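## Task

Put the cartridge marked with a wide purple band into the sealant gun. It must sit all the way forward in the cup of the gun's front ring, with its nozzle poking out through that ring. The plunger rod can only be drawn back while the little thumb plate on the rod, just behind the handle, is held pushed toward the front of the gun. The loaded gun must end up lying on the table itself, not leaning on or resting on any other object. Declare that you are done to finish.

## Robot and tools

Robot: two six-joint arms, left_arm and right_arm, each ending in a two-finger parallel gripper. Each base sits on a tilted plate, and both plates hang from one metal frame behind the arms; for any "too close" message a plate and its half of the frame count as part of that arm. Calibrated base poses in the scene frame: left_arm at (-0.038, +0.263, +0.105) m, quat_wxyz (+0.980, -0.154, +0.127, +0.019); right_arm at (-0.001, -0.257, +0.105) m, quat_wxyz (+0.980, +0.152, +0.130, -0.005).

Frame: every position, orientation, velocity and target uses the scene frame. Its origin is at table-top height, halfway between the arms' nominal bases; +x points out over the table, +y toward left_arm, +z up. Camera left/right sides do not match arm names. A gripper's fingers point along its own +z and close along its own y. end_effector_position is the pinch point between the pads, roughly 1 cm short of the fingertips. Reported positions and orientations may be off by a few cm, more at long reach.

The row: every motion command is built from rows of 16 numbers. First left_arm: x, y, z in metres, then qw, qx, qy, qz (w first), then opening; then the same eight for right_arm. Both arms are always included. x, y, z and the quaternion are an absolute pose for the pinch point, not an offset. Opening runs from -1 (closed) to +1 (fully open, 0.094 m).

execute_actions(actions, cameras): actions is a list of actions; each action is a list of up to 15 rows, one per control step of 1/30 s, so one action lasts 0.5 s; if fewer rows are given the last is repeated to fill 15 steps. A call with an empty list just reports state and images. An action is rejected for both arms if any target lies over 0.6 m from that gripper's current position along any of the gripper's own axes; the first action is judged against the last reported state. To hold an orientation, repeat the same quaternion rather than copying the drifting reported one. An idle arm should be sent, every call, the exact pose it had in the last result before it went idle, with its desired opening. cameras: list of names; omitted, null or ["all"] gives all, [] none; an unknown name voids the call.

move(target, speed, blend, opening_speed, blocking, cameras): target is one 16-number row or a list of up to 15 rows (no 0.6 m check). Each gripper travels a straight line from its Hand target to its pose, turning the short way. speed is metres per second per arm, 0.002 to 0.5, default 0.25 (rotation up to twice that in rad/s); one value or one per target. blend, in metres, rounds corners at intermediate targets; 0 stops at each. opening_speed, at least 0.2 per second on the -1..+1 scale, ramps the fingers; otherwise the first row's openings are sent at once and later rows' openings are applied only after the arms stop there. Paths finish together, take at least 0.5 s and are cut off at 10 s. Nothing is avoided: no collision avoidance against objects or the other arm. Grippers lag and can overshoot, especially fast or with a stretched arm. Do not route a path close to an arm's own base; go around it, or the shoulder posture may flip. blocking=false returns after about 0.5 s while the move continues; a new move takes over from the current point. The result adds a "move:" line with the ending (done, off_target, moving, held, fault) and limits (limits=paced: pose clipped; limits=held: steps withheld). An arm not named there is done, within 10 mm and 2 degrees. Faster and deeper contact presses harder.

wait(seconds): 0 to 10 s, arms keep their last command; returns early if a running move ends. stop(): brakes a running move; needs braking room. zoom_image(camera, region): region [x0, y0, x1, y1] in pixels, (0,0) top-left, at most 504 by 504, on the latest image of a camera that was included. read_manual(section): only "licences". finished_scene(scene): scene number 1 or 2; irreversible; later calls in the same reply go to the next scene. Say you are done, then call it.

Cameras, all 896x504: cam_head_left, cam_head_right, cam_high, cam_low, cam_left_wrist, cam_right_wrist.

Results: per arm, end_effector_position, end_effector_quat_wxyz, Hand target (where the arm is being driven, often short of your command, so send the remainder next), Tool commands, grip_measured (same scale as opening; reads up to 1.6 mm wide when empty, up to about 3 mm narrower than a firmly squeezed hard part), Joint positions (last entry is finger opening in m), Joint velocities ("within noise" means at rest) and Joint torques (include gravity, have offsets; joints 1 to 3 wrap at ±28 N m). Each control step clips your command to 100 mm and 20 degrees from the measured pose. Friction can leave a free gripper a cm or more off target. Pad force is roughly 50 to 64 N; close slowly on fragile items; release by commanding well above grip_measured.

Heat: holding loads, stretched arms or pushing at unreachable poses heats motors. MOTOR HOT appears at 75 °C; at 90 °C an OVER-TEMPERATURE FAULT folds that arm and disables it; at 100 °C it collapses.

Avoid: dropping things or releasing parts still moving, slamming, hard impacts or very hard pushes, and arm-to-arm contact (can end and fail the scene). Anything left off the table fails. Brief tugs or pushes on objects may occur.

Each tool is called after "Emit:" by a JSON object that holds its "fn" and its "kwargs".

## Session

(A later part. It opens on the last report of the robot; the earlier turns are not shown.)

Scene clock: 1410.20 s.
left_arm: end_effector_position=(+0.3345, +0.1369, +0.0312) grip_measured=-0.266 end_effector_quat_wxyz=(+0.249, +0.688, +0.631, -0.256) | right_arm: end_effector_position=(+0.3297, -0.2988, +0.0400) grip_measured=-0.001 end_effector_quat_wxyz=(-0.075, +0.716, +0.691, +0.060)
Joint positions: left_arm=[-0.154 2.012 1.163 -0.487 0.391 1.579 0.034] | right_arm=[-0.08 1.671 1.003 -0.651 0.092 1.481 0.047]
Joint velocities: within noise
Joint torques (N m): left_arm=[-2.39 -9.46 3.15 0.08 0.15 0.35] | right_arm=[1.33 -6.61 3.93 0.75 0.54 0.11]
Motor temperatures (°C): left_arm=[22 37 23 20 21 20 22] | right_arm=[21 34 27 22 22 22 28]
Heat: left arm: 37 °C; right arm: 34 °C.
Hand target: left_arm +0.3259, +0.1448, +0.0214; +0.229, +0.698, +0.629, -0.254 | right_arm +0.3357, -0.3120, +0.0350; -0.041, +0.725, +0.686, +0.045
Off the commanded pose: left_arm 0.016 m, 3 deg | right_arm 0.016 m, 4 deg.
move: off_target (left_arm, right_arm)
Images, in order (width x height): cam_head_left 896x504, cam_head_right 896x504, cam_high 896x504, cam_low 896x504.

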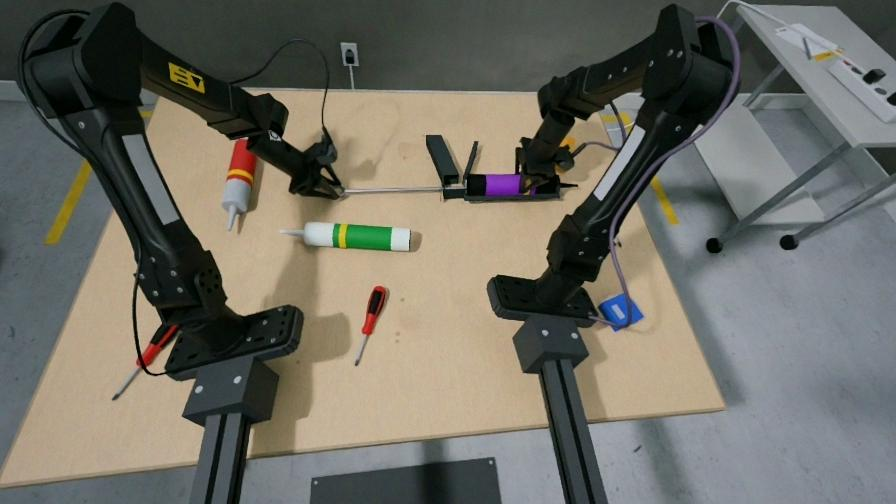

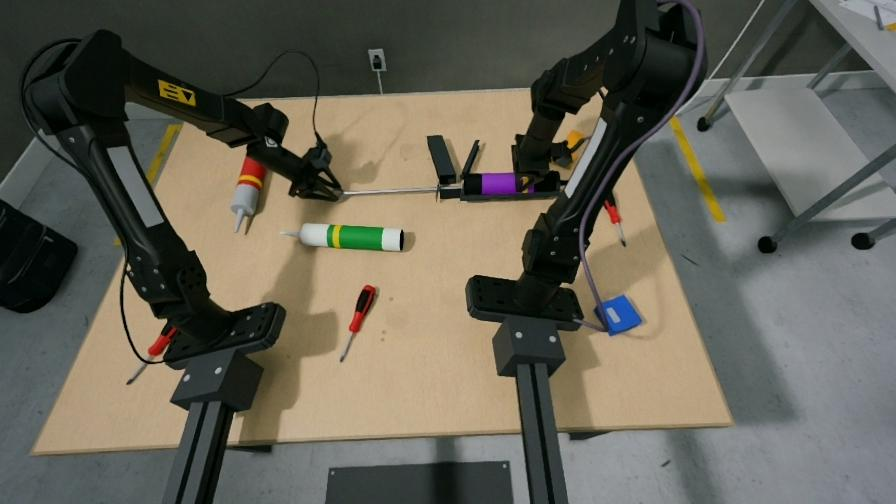

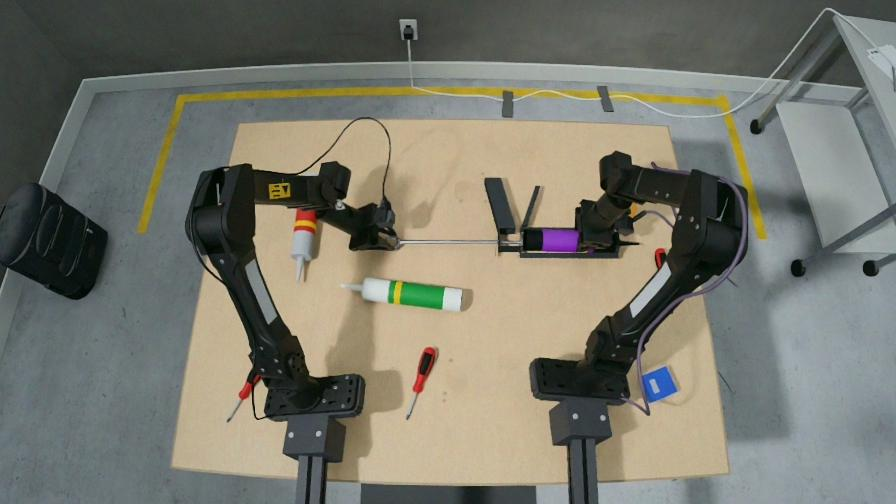

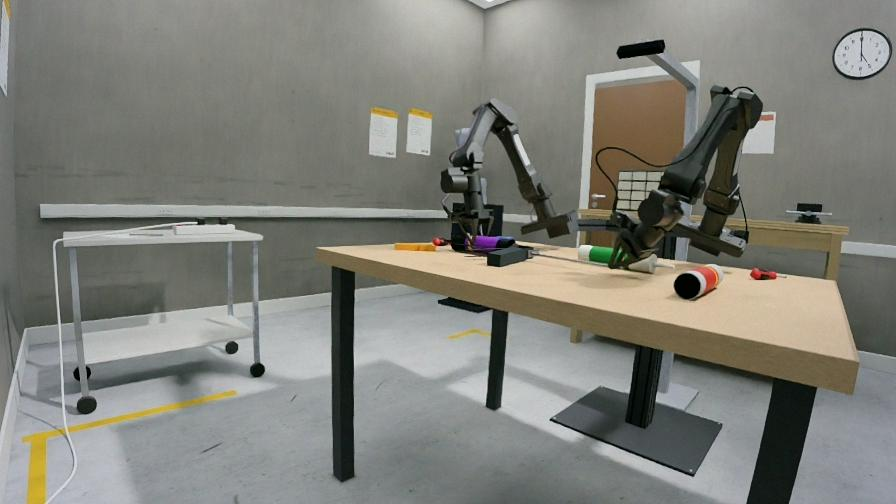

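Emit:
{"fn": "move", "kwargs": {"target": [[0.326,0.142,0.021,0.2288,0.6983,0.6288,-0.2541,-0.45,0.334,-0.304,0.036,-0.060,0.7205,0.688,0.058,-0.15],[0.326,0.142,0.021,0.2288,0.6983,0.6288,-0.2541,-0.45,0.334,-0.304,0.036,-0.060,0.7205,0.688,0.058,0.2],[0.326,0.142,0.021,0.2288,0.6983,0.6288,-0.2541,-0.45,0.334,-0.304,0.10,-0.060,0.7205,0.688,0.058,0.2]], "speed": 0.06, "opening_speed": 0.8, "cameras": ["cam_low","cam_high","cam_head_left","cam_head_right","cam_right_wrist"]}}

Emit:
{"fn": "zoom_image", "kwargs": {"camera": "cam_low", "region": [430, 210, 560, 280]}}

Emit:
{"fn": "zoom_image", "kwargs": {"camera": "cam_head_left", "region": [430, 140, 590, 220]}}

Scene clock: 1425.20 s.
left_arm: end_effector_position=(+0.3359, +0.1402, +0.0283) grip_measured=-0.266 end_effector_quat_wxyz=(+0.243, +0.693, +0.633, -0.246) | right_arm: end_effector_position=(+0.3262, -0.3006, +0.0875) grip_measured=+0.198 end_effector_quat_wxyz=(-0.075, +0.719, +0.689, +0.052)
Joint positions: left_arm=[-0.154 2.012 1.163 -0.483 0.365 1.583 0.034] | right_arm=[-0.034 1.564 1.074 -0.845 0.115 1.536 0.056]
Joint velocities: within noise
Joint torques (N m): left_arm=[-3.04 -9.24 3.11 0.11 0.36 0.23] | right_arm=[2.47 -8.38 8.02 0.04 0.03 0.1]
Motor temperatures (°C): left_arm=[22 37 23 20 21 20 23] | right_arm=[21 34 27 22 22 22 28]
Heat: left arm: 37 °C; right arm: 34 °C.
Hand target: left_arm +0.3260, +0.1419, +0.0213; +0.229, +0.698, +0.629, -0.254 | right_arm +0.3338, -0.3039, +0.0998; -0.060, +0.721, +0.688, +0.058
Off the commanded pose: left_arm 0.012 m, 2 deg | right_arm 0.015 m, 2 deg.
move: off_target (left_arm, right_arm)
Images, in order (width x height): cam_head_left 896x504, cam_head_right 896x504, cam_high 896x504, cam_low 896x504, cam_right_wrist 896x504.

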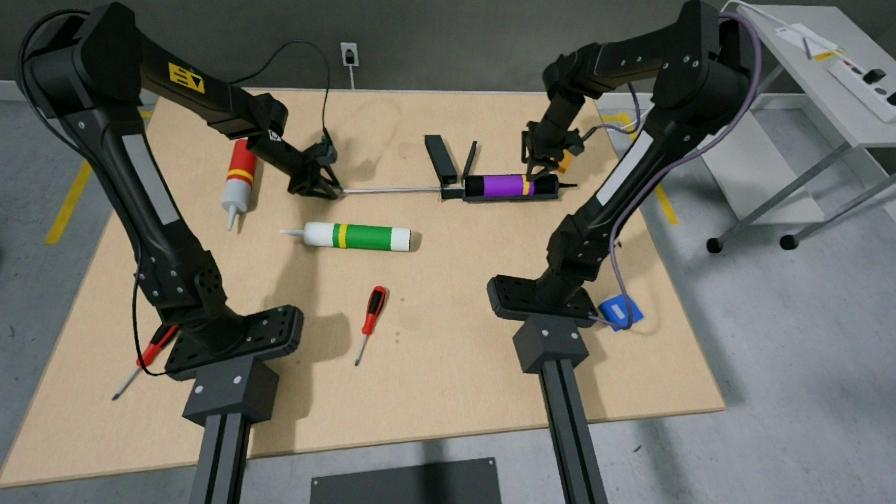

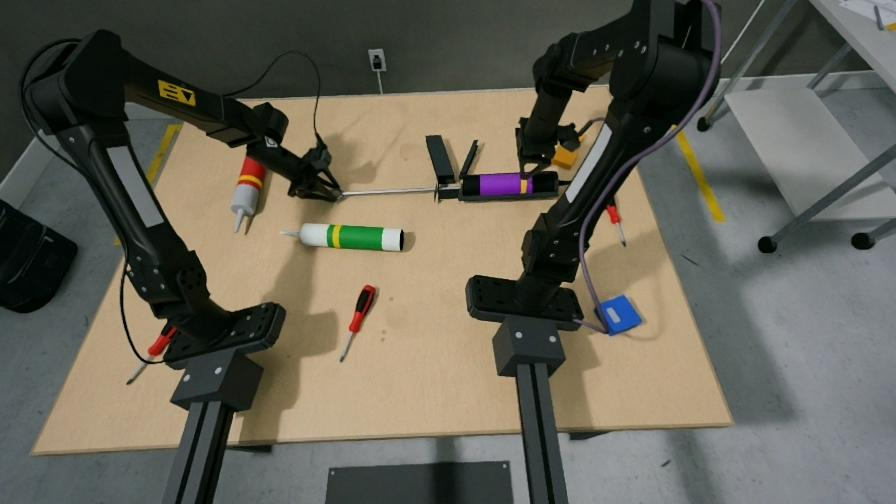

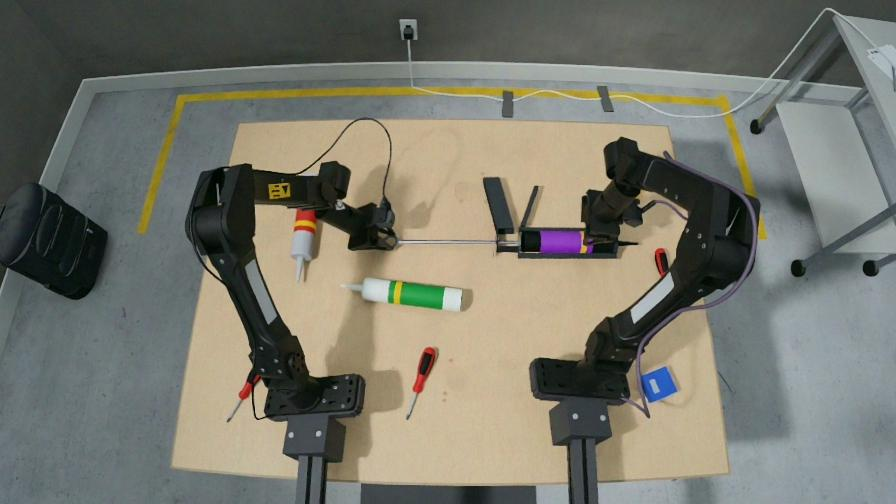

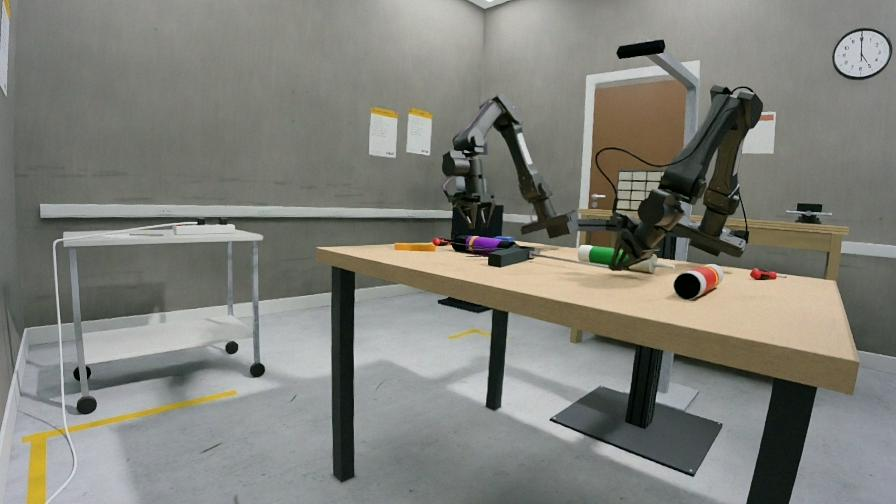

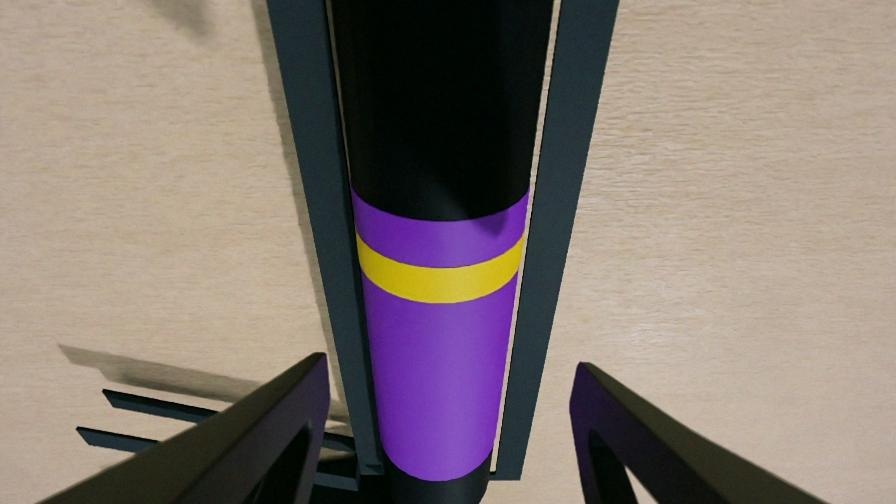

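Scaled by 3.877 from the camera's 896x504 image, which has a finer 1280x720 frame.

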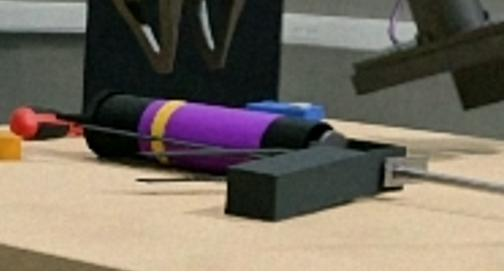

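Scaled by 3.150 from the camera's 896x504 image, which has a finer 1280x720 frame.

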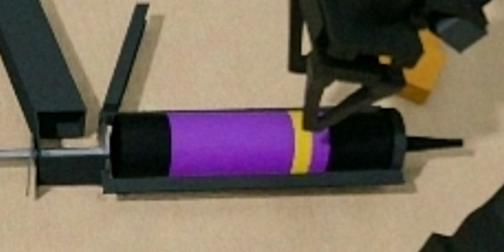

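Emit:
{"fn": "move", "kwargs": {"target": [[0.326,0.142,0.021,0.2288,0.6983,0.6288,-0.2541,-0.45,0.33,-0.30,0.22,0,0.7205,0.693,0,0.2]], "speed": 0.2, "cameras": ["cam_right_wrist","cam_high","cam_head_left"]}}

Emit:
{"fn": "zoom_image", "kwargs": {"camera": "cam_high", "region": [490, 200, 650, 290]}}

Emit:
{"fn": "zoom_image", "kwargs": {"camera": "cam_head_left", "region": [430, 140, 590, 220]}}

Scene clock: 1432.27 s.
left_arm: end_effector_position=(+0.3359, +0.1402, +0.0283) grip_measured=-0.266 end_effector_quat_wxyz=(+0.243, +0.693, +0.633, -0.246) | right_arm: end_effector_position=(+0.3271, -0.2976, +0.2122) grip_measured=+0.198 end_effector_quat_wxyz=(-0.009, +0.720, +0.694, -0.001)
Joint positions: left_arm=[-0.154 2.012 1.163 -0.483 0.365 1.583 0.034] | right_arm=[0.239 1.466 1.413 -1.339 0.342 1.805 0.056]
Joint velocities: within noise
Joint torques (N m): left_arm=[-3.07 -9.22 3.12 0.11 0.35 0.23] | right_arm=[2.43 -5.56 8.91 -0.03 0.16 0.1]
Motor temperatures (°C): left_arm=[23 36 23 20 21 20 23] | right_arm=[21 34 28 21 22 22 27]
Heat: left arm: 36 °C; right arm: 34 °C.
Hand target: left_arm +0.3260, +0.1419, +0.0213; +0.229, +0.698, +0.629, -0.254 | right_arm +0.3300, -0.3000, +0.2199; +0.000, +0.721, +0.693, +0.000
Off the commanded pose: left_arm 0.012 m, 2 deg | right_arm 0.009 m, 1 deg.
move: off_target (left_arm)
Images, in order (width x height): cam_head_left 896x504, cam_high 896x504, cam_right_wrist 896x504.

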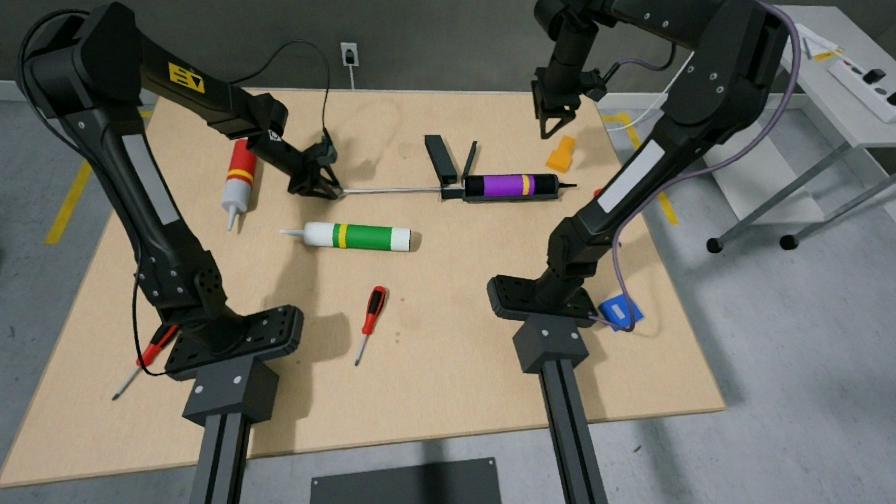

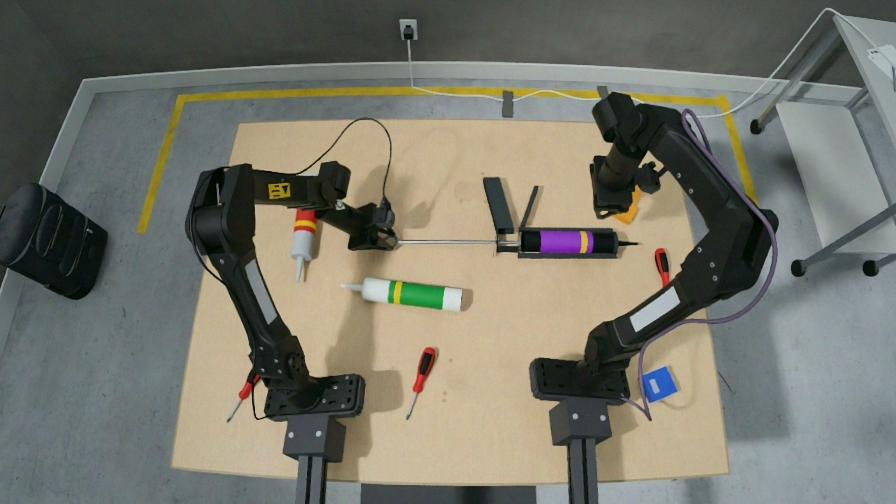

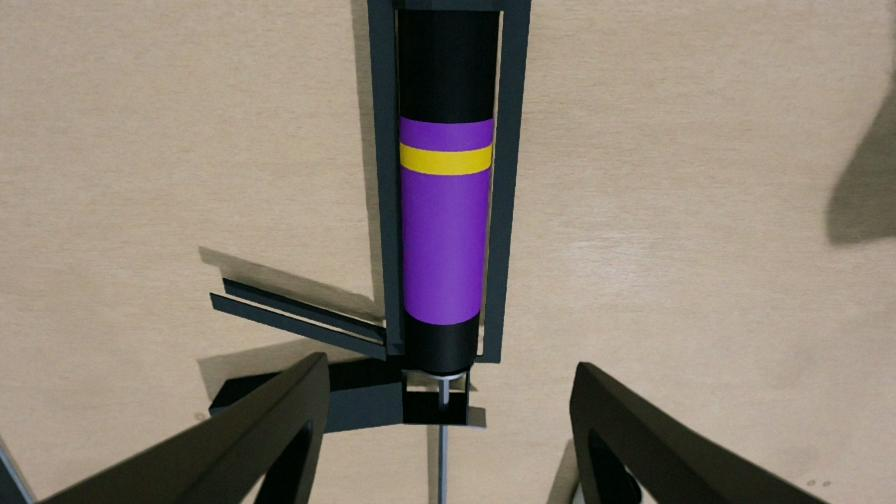

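Scaled by 3.150 from the camera's 896x504 image, which has a finer 1280x720 frame.

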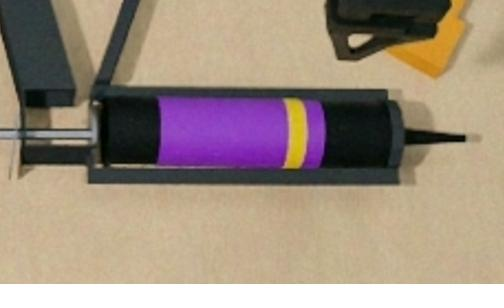

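Scaled by 3.150 from the camera's 896x504 image, which has a finer 1280x720 frame.

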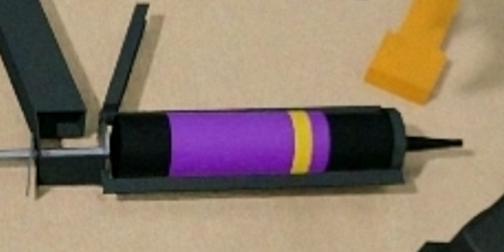

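Emit:
{"fn": "move", "kwargs": {"target": [[0.326,0.142,0.021,0.2288,0.6983,0.6288,-0.2541,-0.45,0.32,-0.40,0.20,0,0.7205,0.693,0,0.2]], "speed": 0.2, "cameras": ["cam_right_wrist"]}}

Emit:
{"fn": "zoom_image", "kwargs": {"camera": "cam_right_wrist", "region": [340, 100, 560, 340]}}

Scene clock: 1438.60 s.
left_arm: end_effector_position=(+0.3359, +0.1402, +0.0283) grip_measured=-0.266 end_effector_quat_wxyz=(+0.243, +0.693, +0.633, -0.246) | right_arm: end_effector_position=(+0.3187, -0.3985, +0.1945) grip_measured=+0.198 end_effector_quat_wxyz=(-0.011, +0.720, +0.694, -0.011)
Joint positions: left_arm=[-0.154 2.012 1.163 -0.483 0.365 1.583 0.034] | right_arm=[-0.164 1.418 1.413 -1.281 0.26 1.399 0.056]
Joint velocities: within noise
Joint torques (N m): left_arm=[-3.06 -9.26 3.17 0.11 0.36 0.23] | right_arm=[0.94 -8.24 5.94 0.32 -0.05 -0.06]
Motor temperatures (°C): left_arm=[23 36 23 20 21 20 23] | right_arm=[21 34 28 21 22 22 27]
Heat: left arm: 36 °C; right arm: 34 °C.
Hand target: left_arm +0.3260, +0.1419, +0.0213; +0.229, +0.698, +0.629, -0.254 | right_arm +0.3200, -0.4000, +0.2001; +0.000, +0.721, +0.693, +0.000
Off the commanded pose: left_arm 0.012 m, 2 deg | right_arm 0.006 m, 2 deg.
move: off_target (left_arm)
Images, in order (width x height): cam_right_wrist 896x504.

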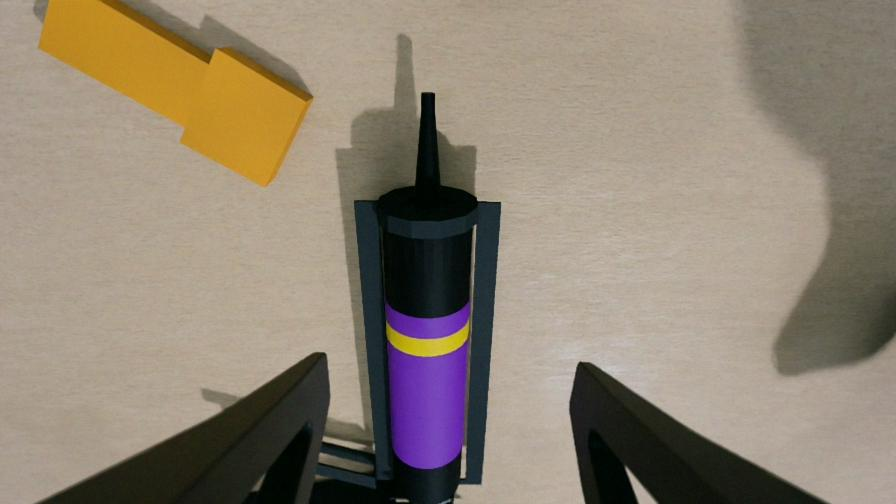

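Scaled by 2.100 from the camera's 896x504 image, which has a finer 1280x720 frame.

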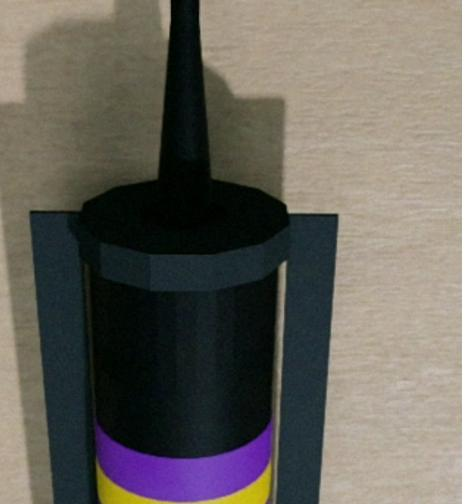

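Emit:
{"fn": "zoom_image", "kwargs": {"camera": "cam_right_wrist", "region": [370, 170, 490, 240]}}

Scaled by 4.200 from the camera's 896x504 image, which has a finer 1280x720 frame.

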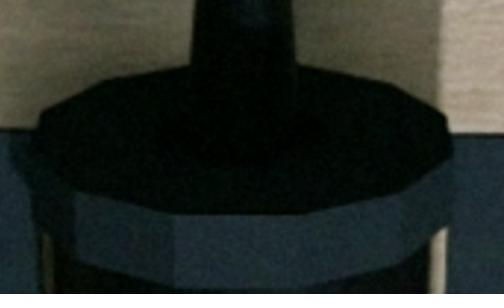

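Emit:
{"fn": "move", "kwargs": {"target": [[0.325,0.131,0.021,0.2288,0.6983,0.6288,-0.2541,-0.45,0.32,-0.40,0.20,0,0.7205,0.693,0,0.2],[0.325,0.131,0.021,0.2288,0.6983,0.6288,-0.2541,0.1,0.32,-0.40,0.20,0,0.7205,0.693,0,0.2],[0.325,0.20,0.105,0.2288,0.6983,0.6288,-0.2541,0.1,0.30,-0.40,0.22,0,0.7205,0.693,0,0.2],[0.30,0.30,0.22,0.2288,0.6983,0.6288,-0.2541,0.1,0.28,-0.38,0.24,0,0.7205,0.693,0,0.2]], "speed": [0.05,0.05,0.12,0.25], "opening_speed": 0.8, "cameras": ["all"]}}

Emit:
{"fn": "zoom_image", "kwargs": {"camera": "cam_head_left", "region": [430, 140, 590, 220]}}

Emit:
{"fn": "zoom_image", "kwargs": {"camera": "cam_low", "region": [430, 210, 560, 280]}}

Emit:
{"fn": "zoom_image", "kwargs": {"camera": "cam_right_wrist", "region": [250, 0, 650, 500]}}

Scene clock: 1468.70 s.
left_arm: end_effector_position=(+0.2980, +0.2996, +0.2114) grip_measured=+0.098 end_effector_quat_wxyz=(+0.215, +0.700, +0.632, -0.254) | right_arm: end_effector_position=(+0.2905, -0.3808, +0.2404) grip_measured=+0.198 end_effector_quat_wxyz=(+0.003, +0.723, +0.691, +0.011)
Joint positions: left_arm=[0.142 1.594 1.53 -1.435 0.376 1.909 0.052] | right_arm=[-0.067 1.264 1.413 -1.411 0.27 1.491 0.056]
Joint velocities: within noise
Joint torques (N m): left_arm=[-1.47 -9.96 6.38 -0.28 0.62 0.12] | right_arm=[1.55 -6.53 4.03 0.09 0.15 0.1]
Motor temperatures (°C): left_arm=[23 36 23 20 21 20 22] | right_arm=[21 35 27 21 21 22 26]
Heat: left arm: 36 °C; right arm: 35 °C.
Hand target: left_arm +0.3000, +0.3000, +0.2200; +0.229, +0.698, +0.629, -0.254 | right_arm +0.2803, -0.3802, +0.2399; +0.000, +0.721, +0.693, +0.000
Off the commanded pose: left_arm 0.009 m, 2 deg | right_arm 0.011 m, 1 deg.
move: off_target (right_arm); target 2's new opening was sent with left_arm's hand 0.016 m and 2 deg from that target

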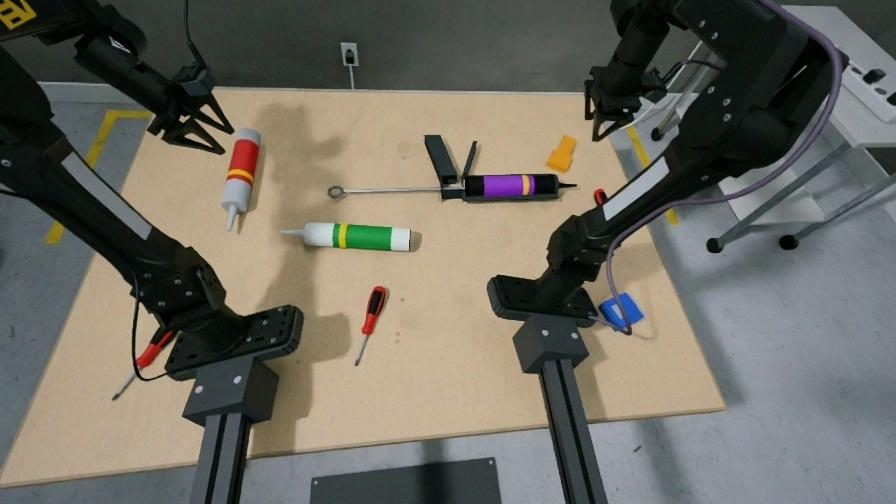

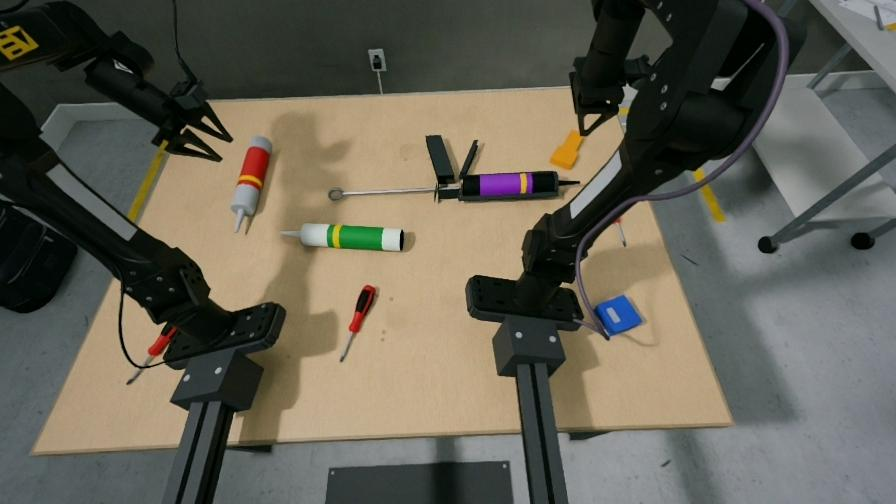

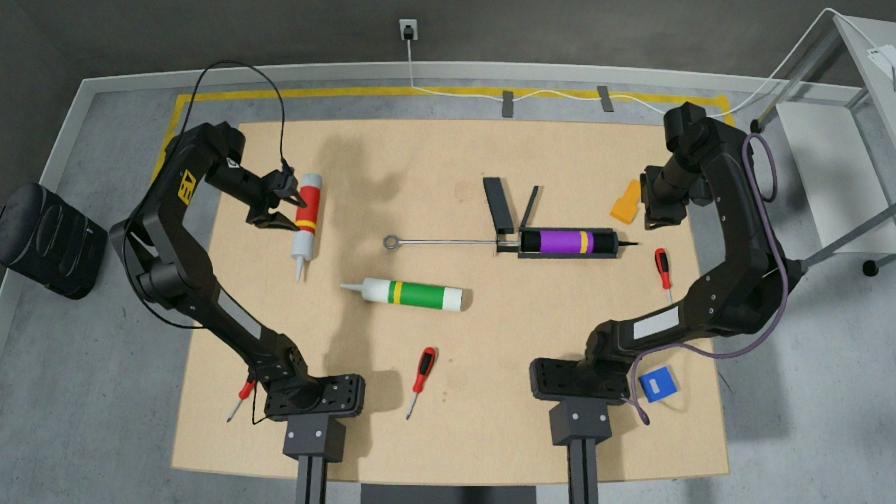

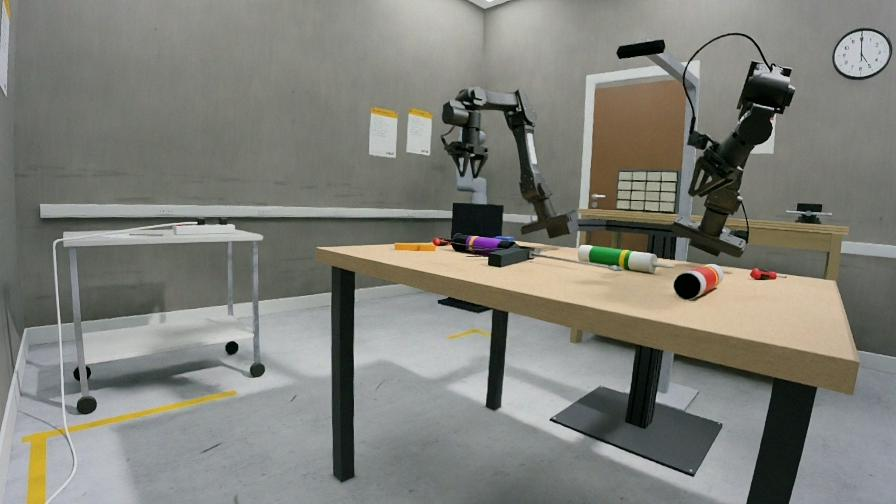

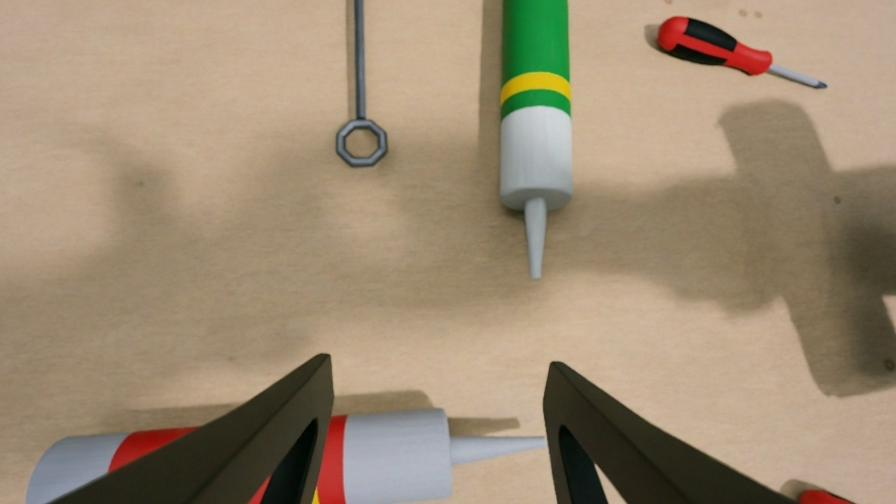

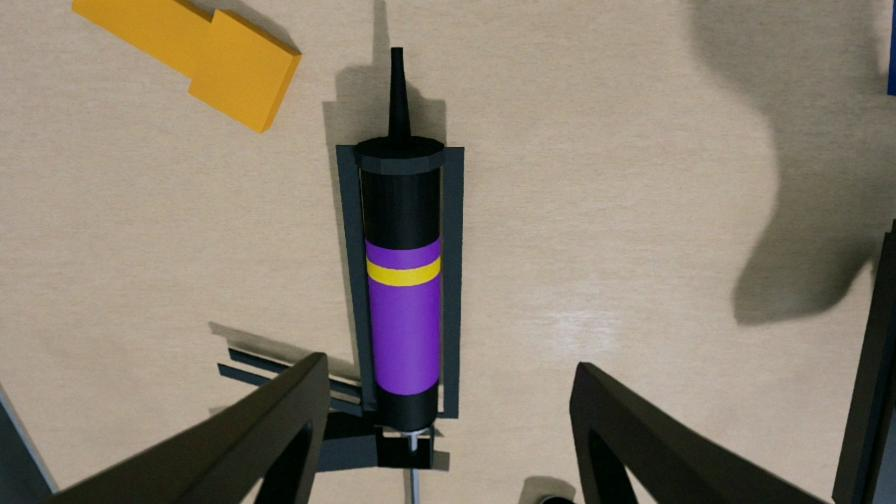

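Scaled by 3.150 from the camera's 896x504 image, which has a finer 1280x720 frame.

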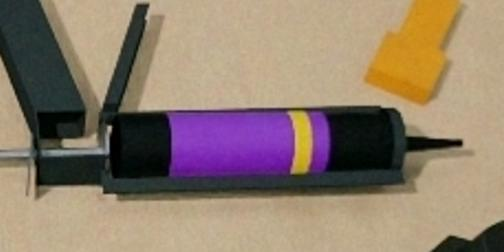

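Scaled by 3.877 from the camera's 896x504 image, which has a finer 1280x720 frame.

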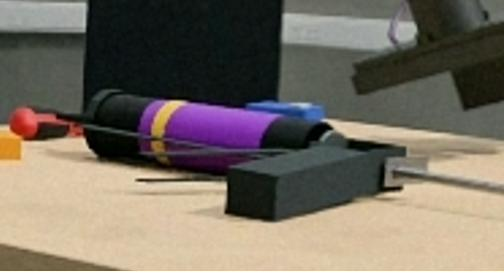

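Scaled by 1.008 from the camera's 896x504 image, which has a finer 1280x720 frame.

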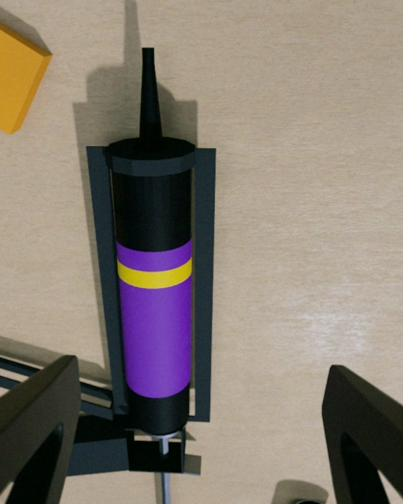

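Emit:
{"fn": "zoom_image", "kwargs": {"camera": "cam_right_wrist", "region": [360, 390, 460, 480]}}

Emit:
{"fn": "zoom_image", "kwargs": {"camera": "cam_right_wrist", "region": [340, 110, 460, 200]}}

Scaled by 5.040 from the camera's 896x504 image, which has a finer 1280x720 frame.

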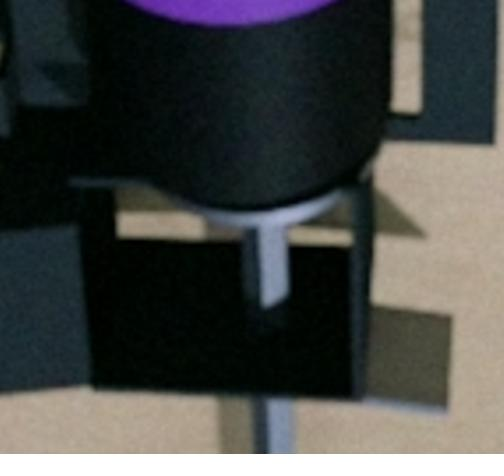

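Scaled by 4.200 from the camera's 896x504 image, which has a finer 1280x720 frame.

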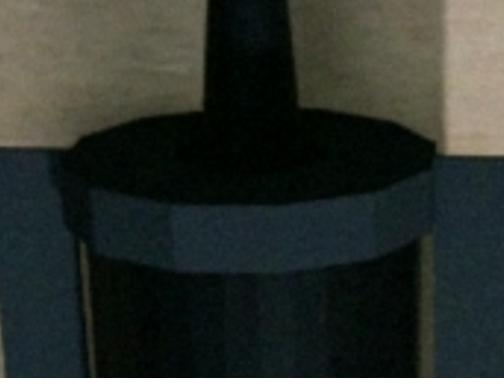

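Emit:
{"fn": "finished_scene", "kwargs": {"scene": 2}}

The scene is finished: the task was done.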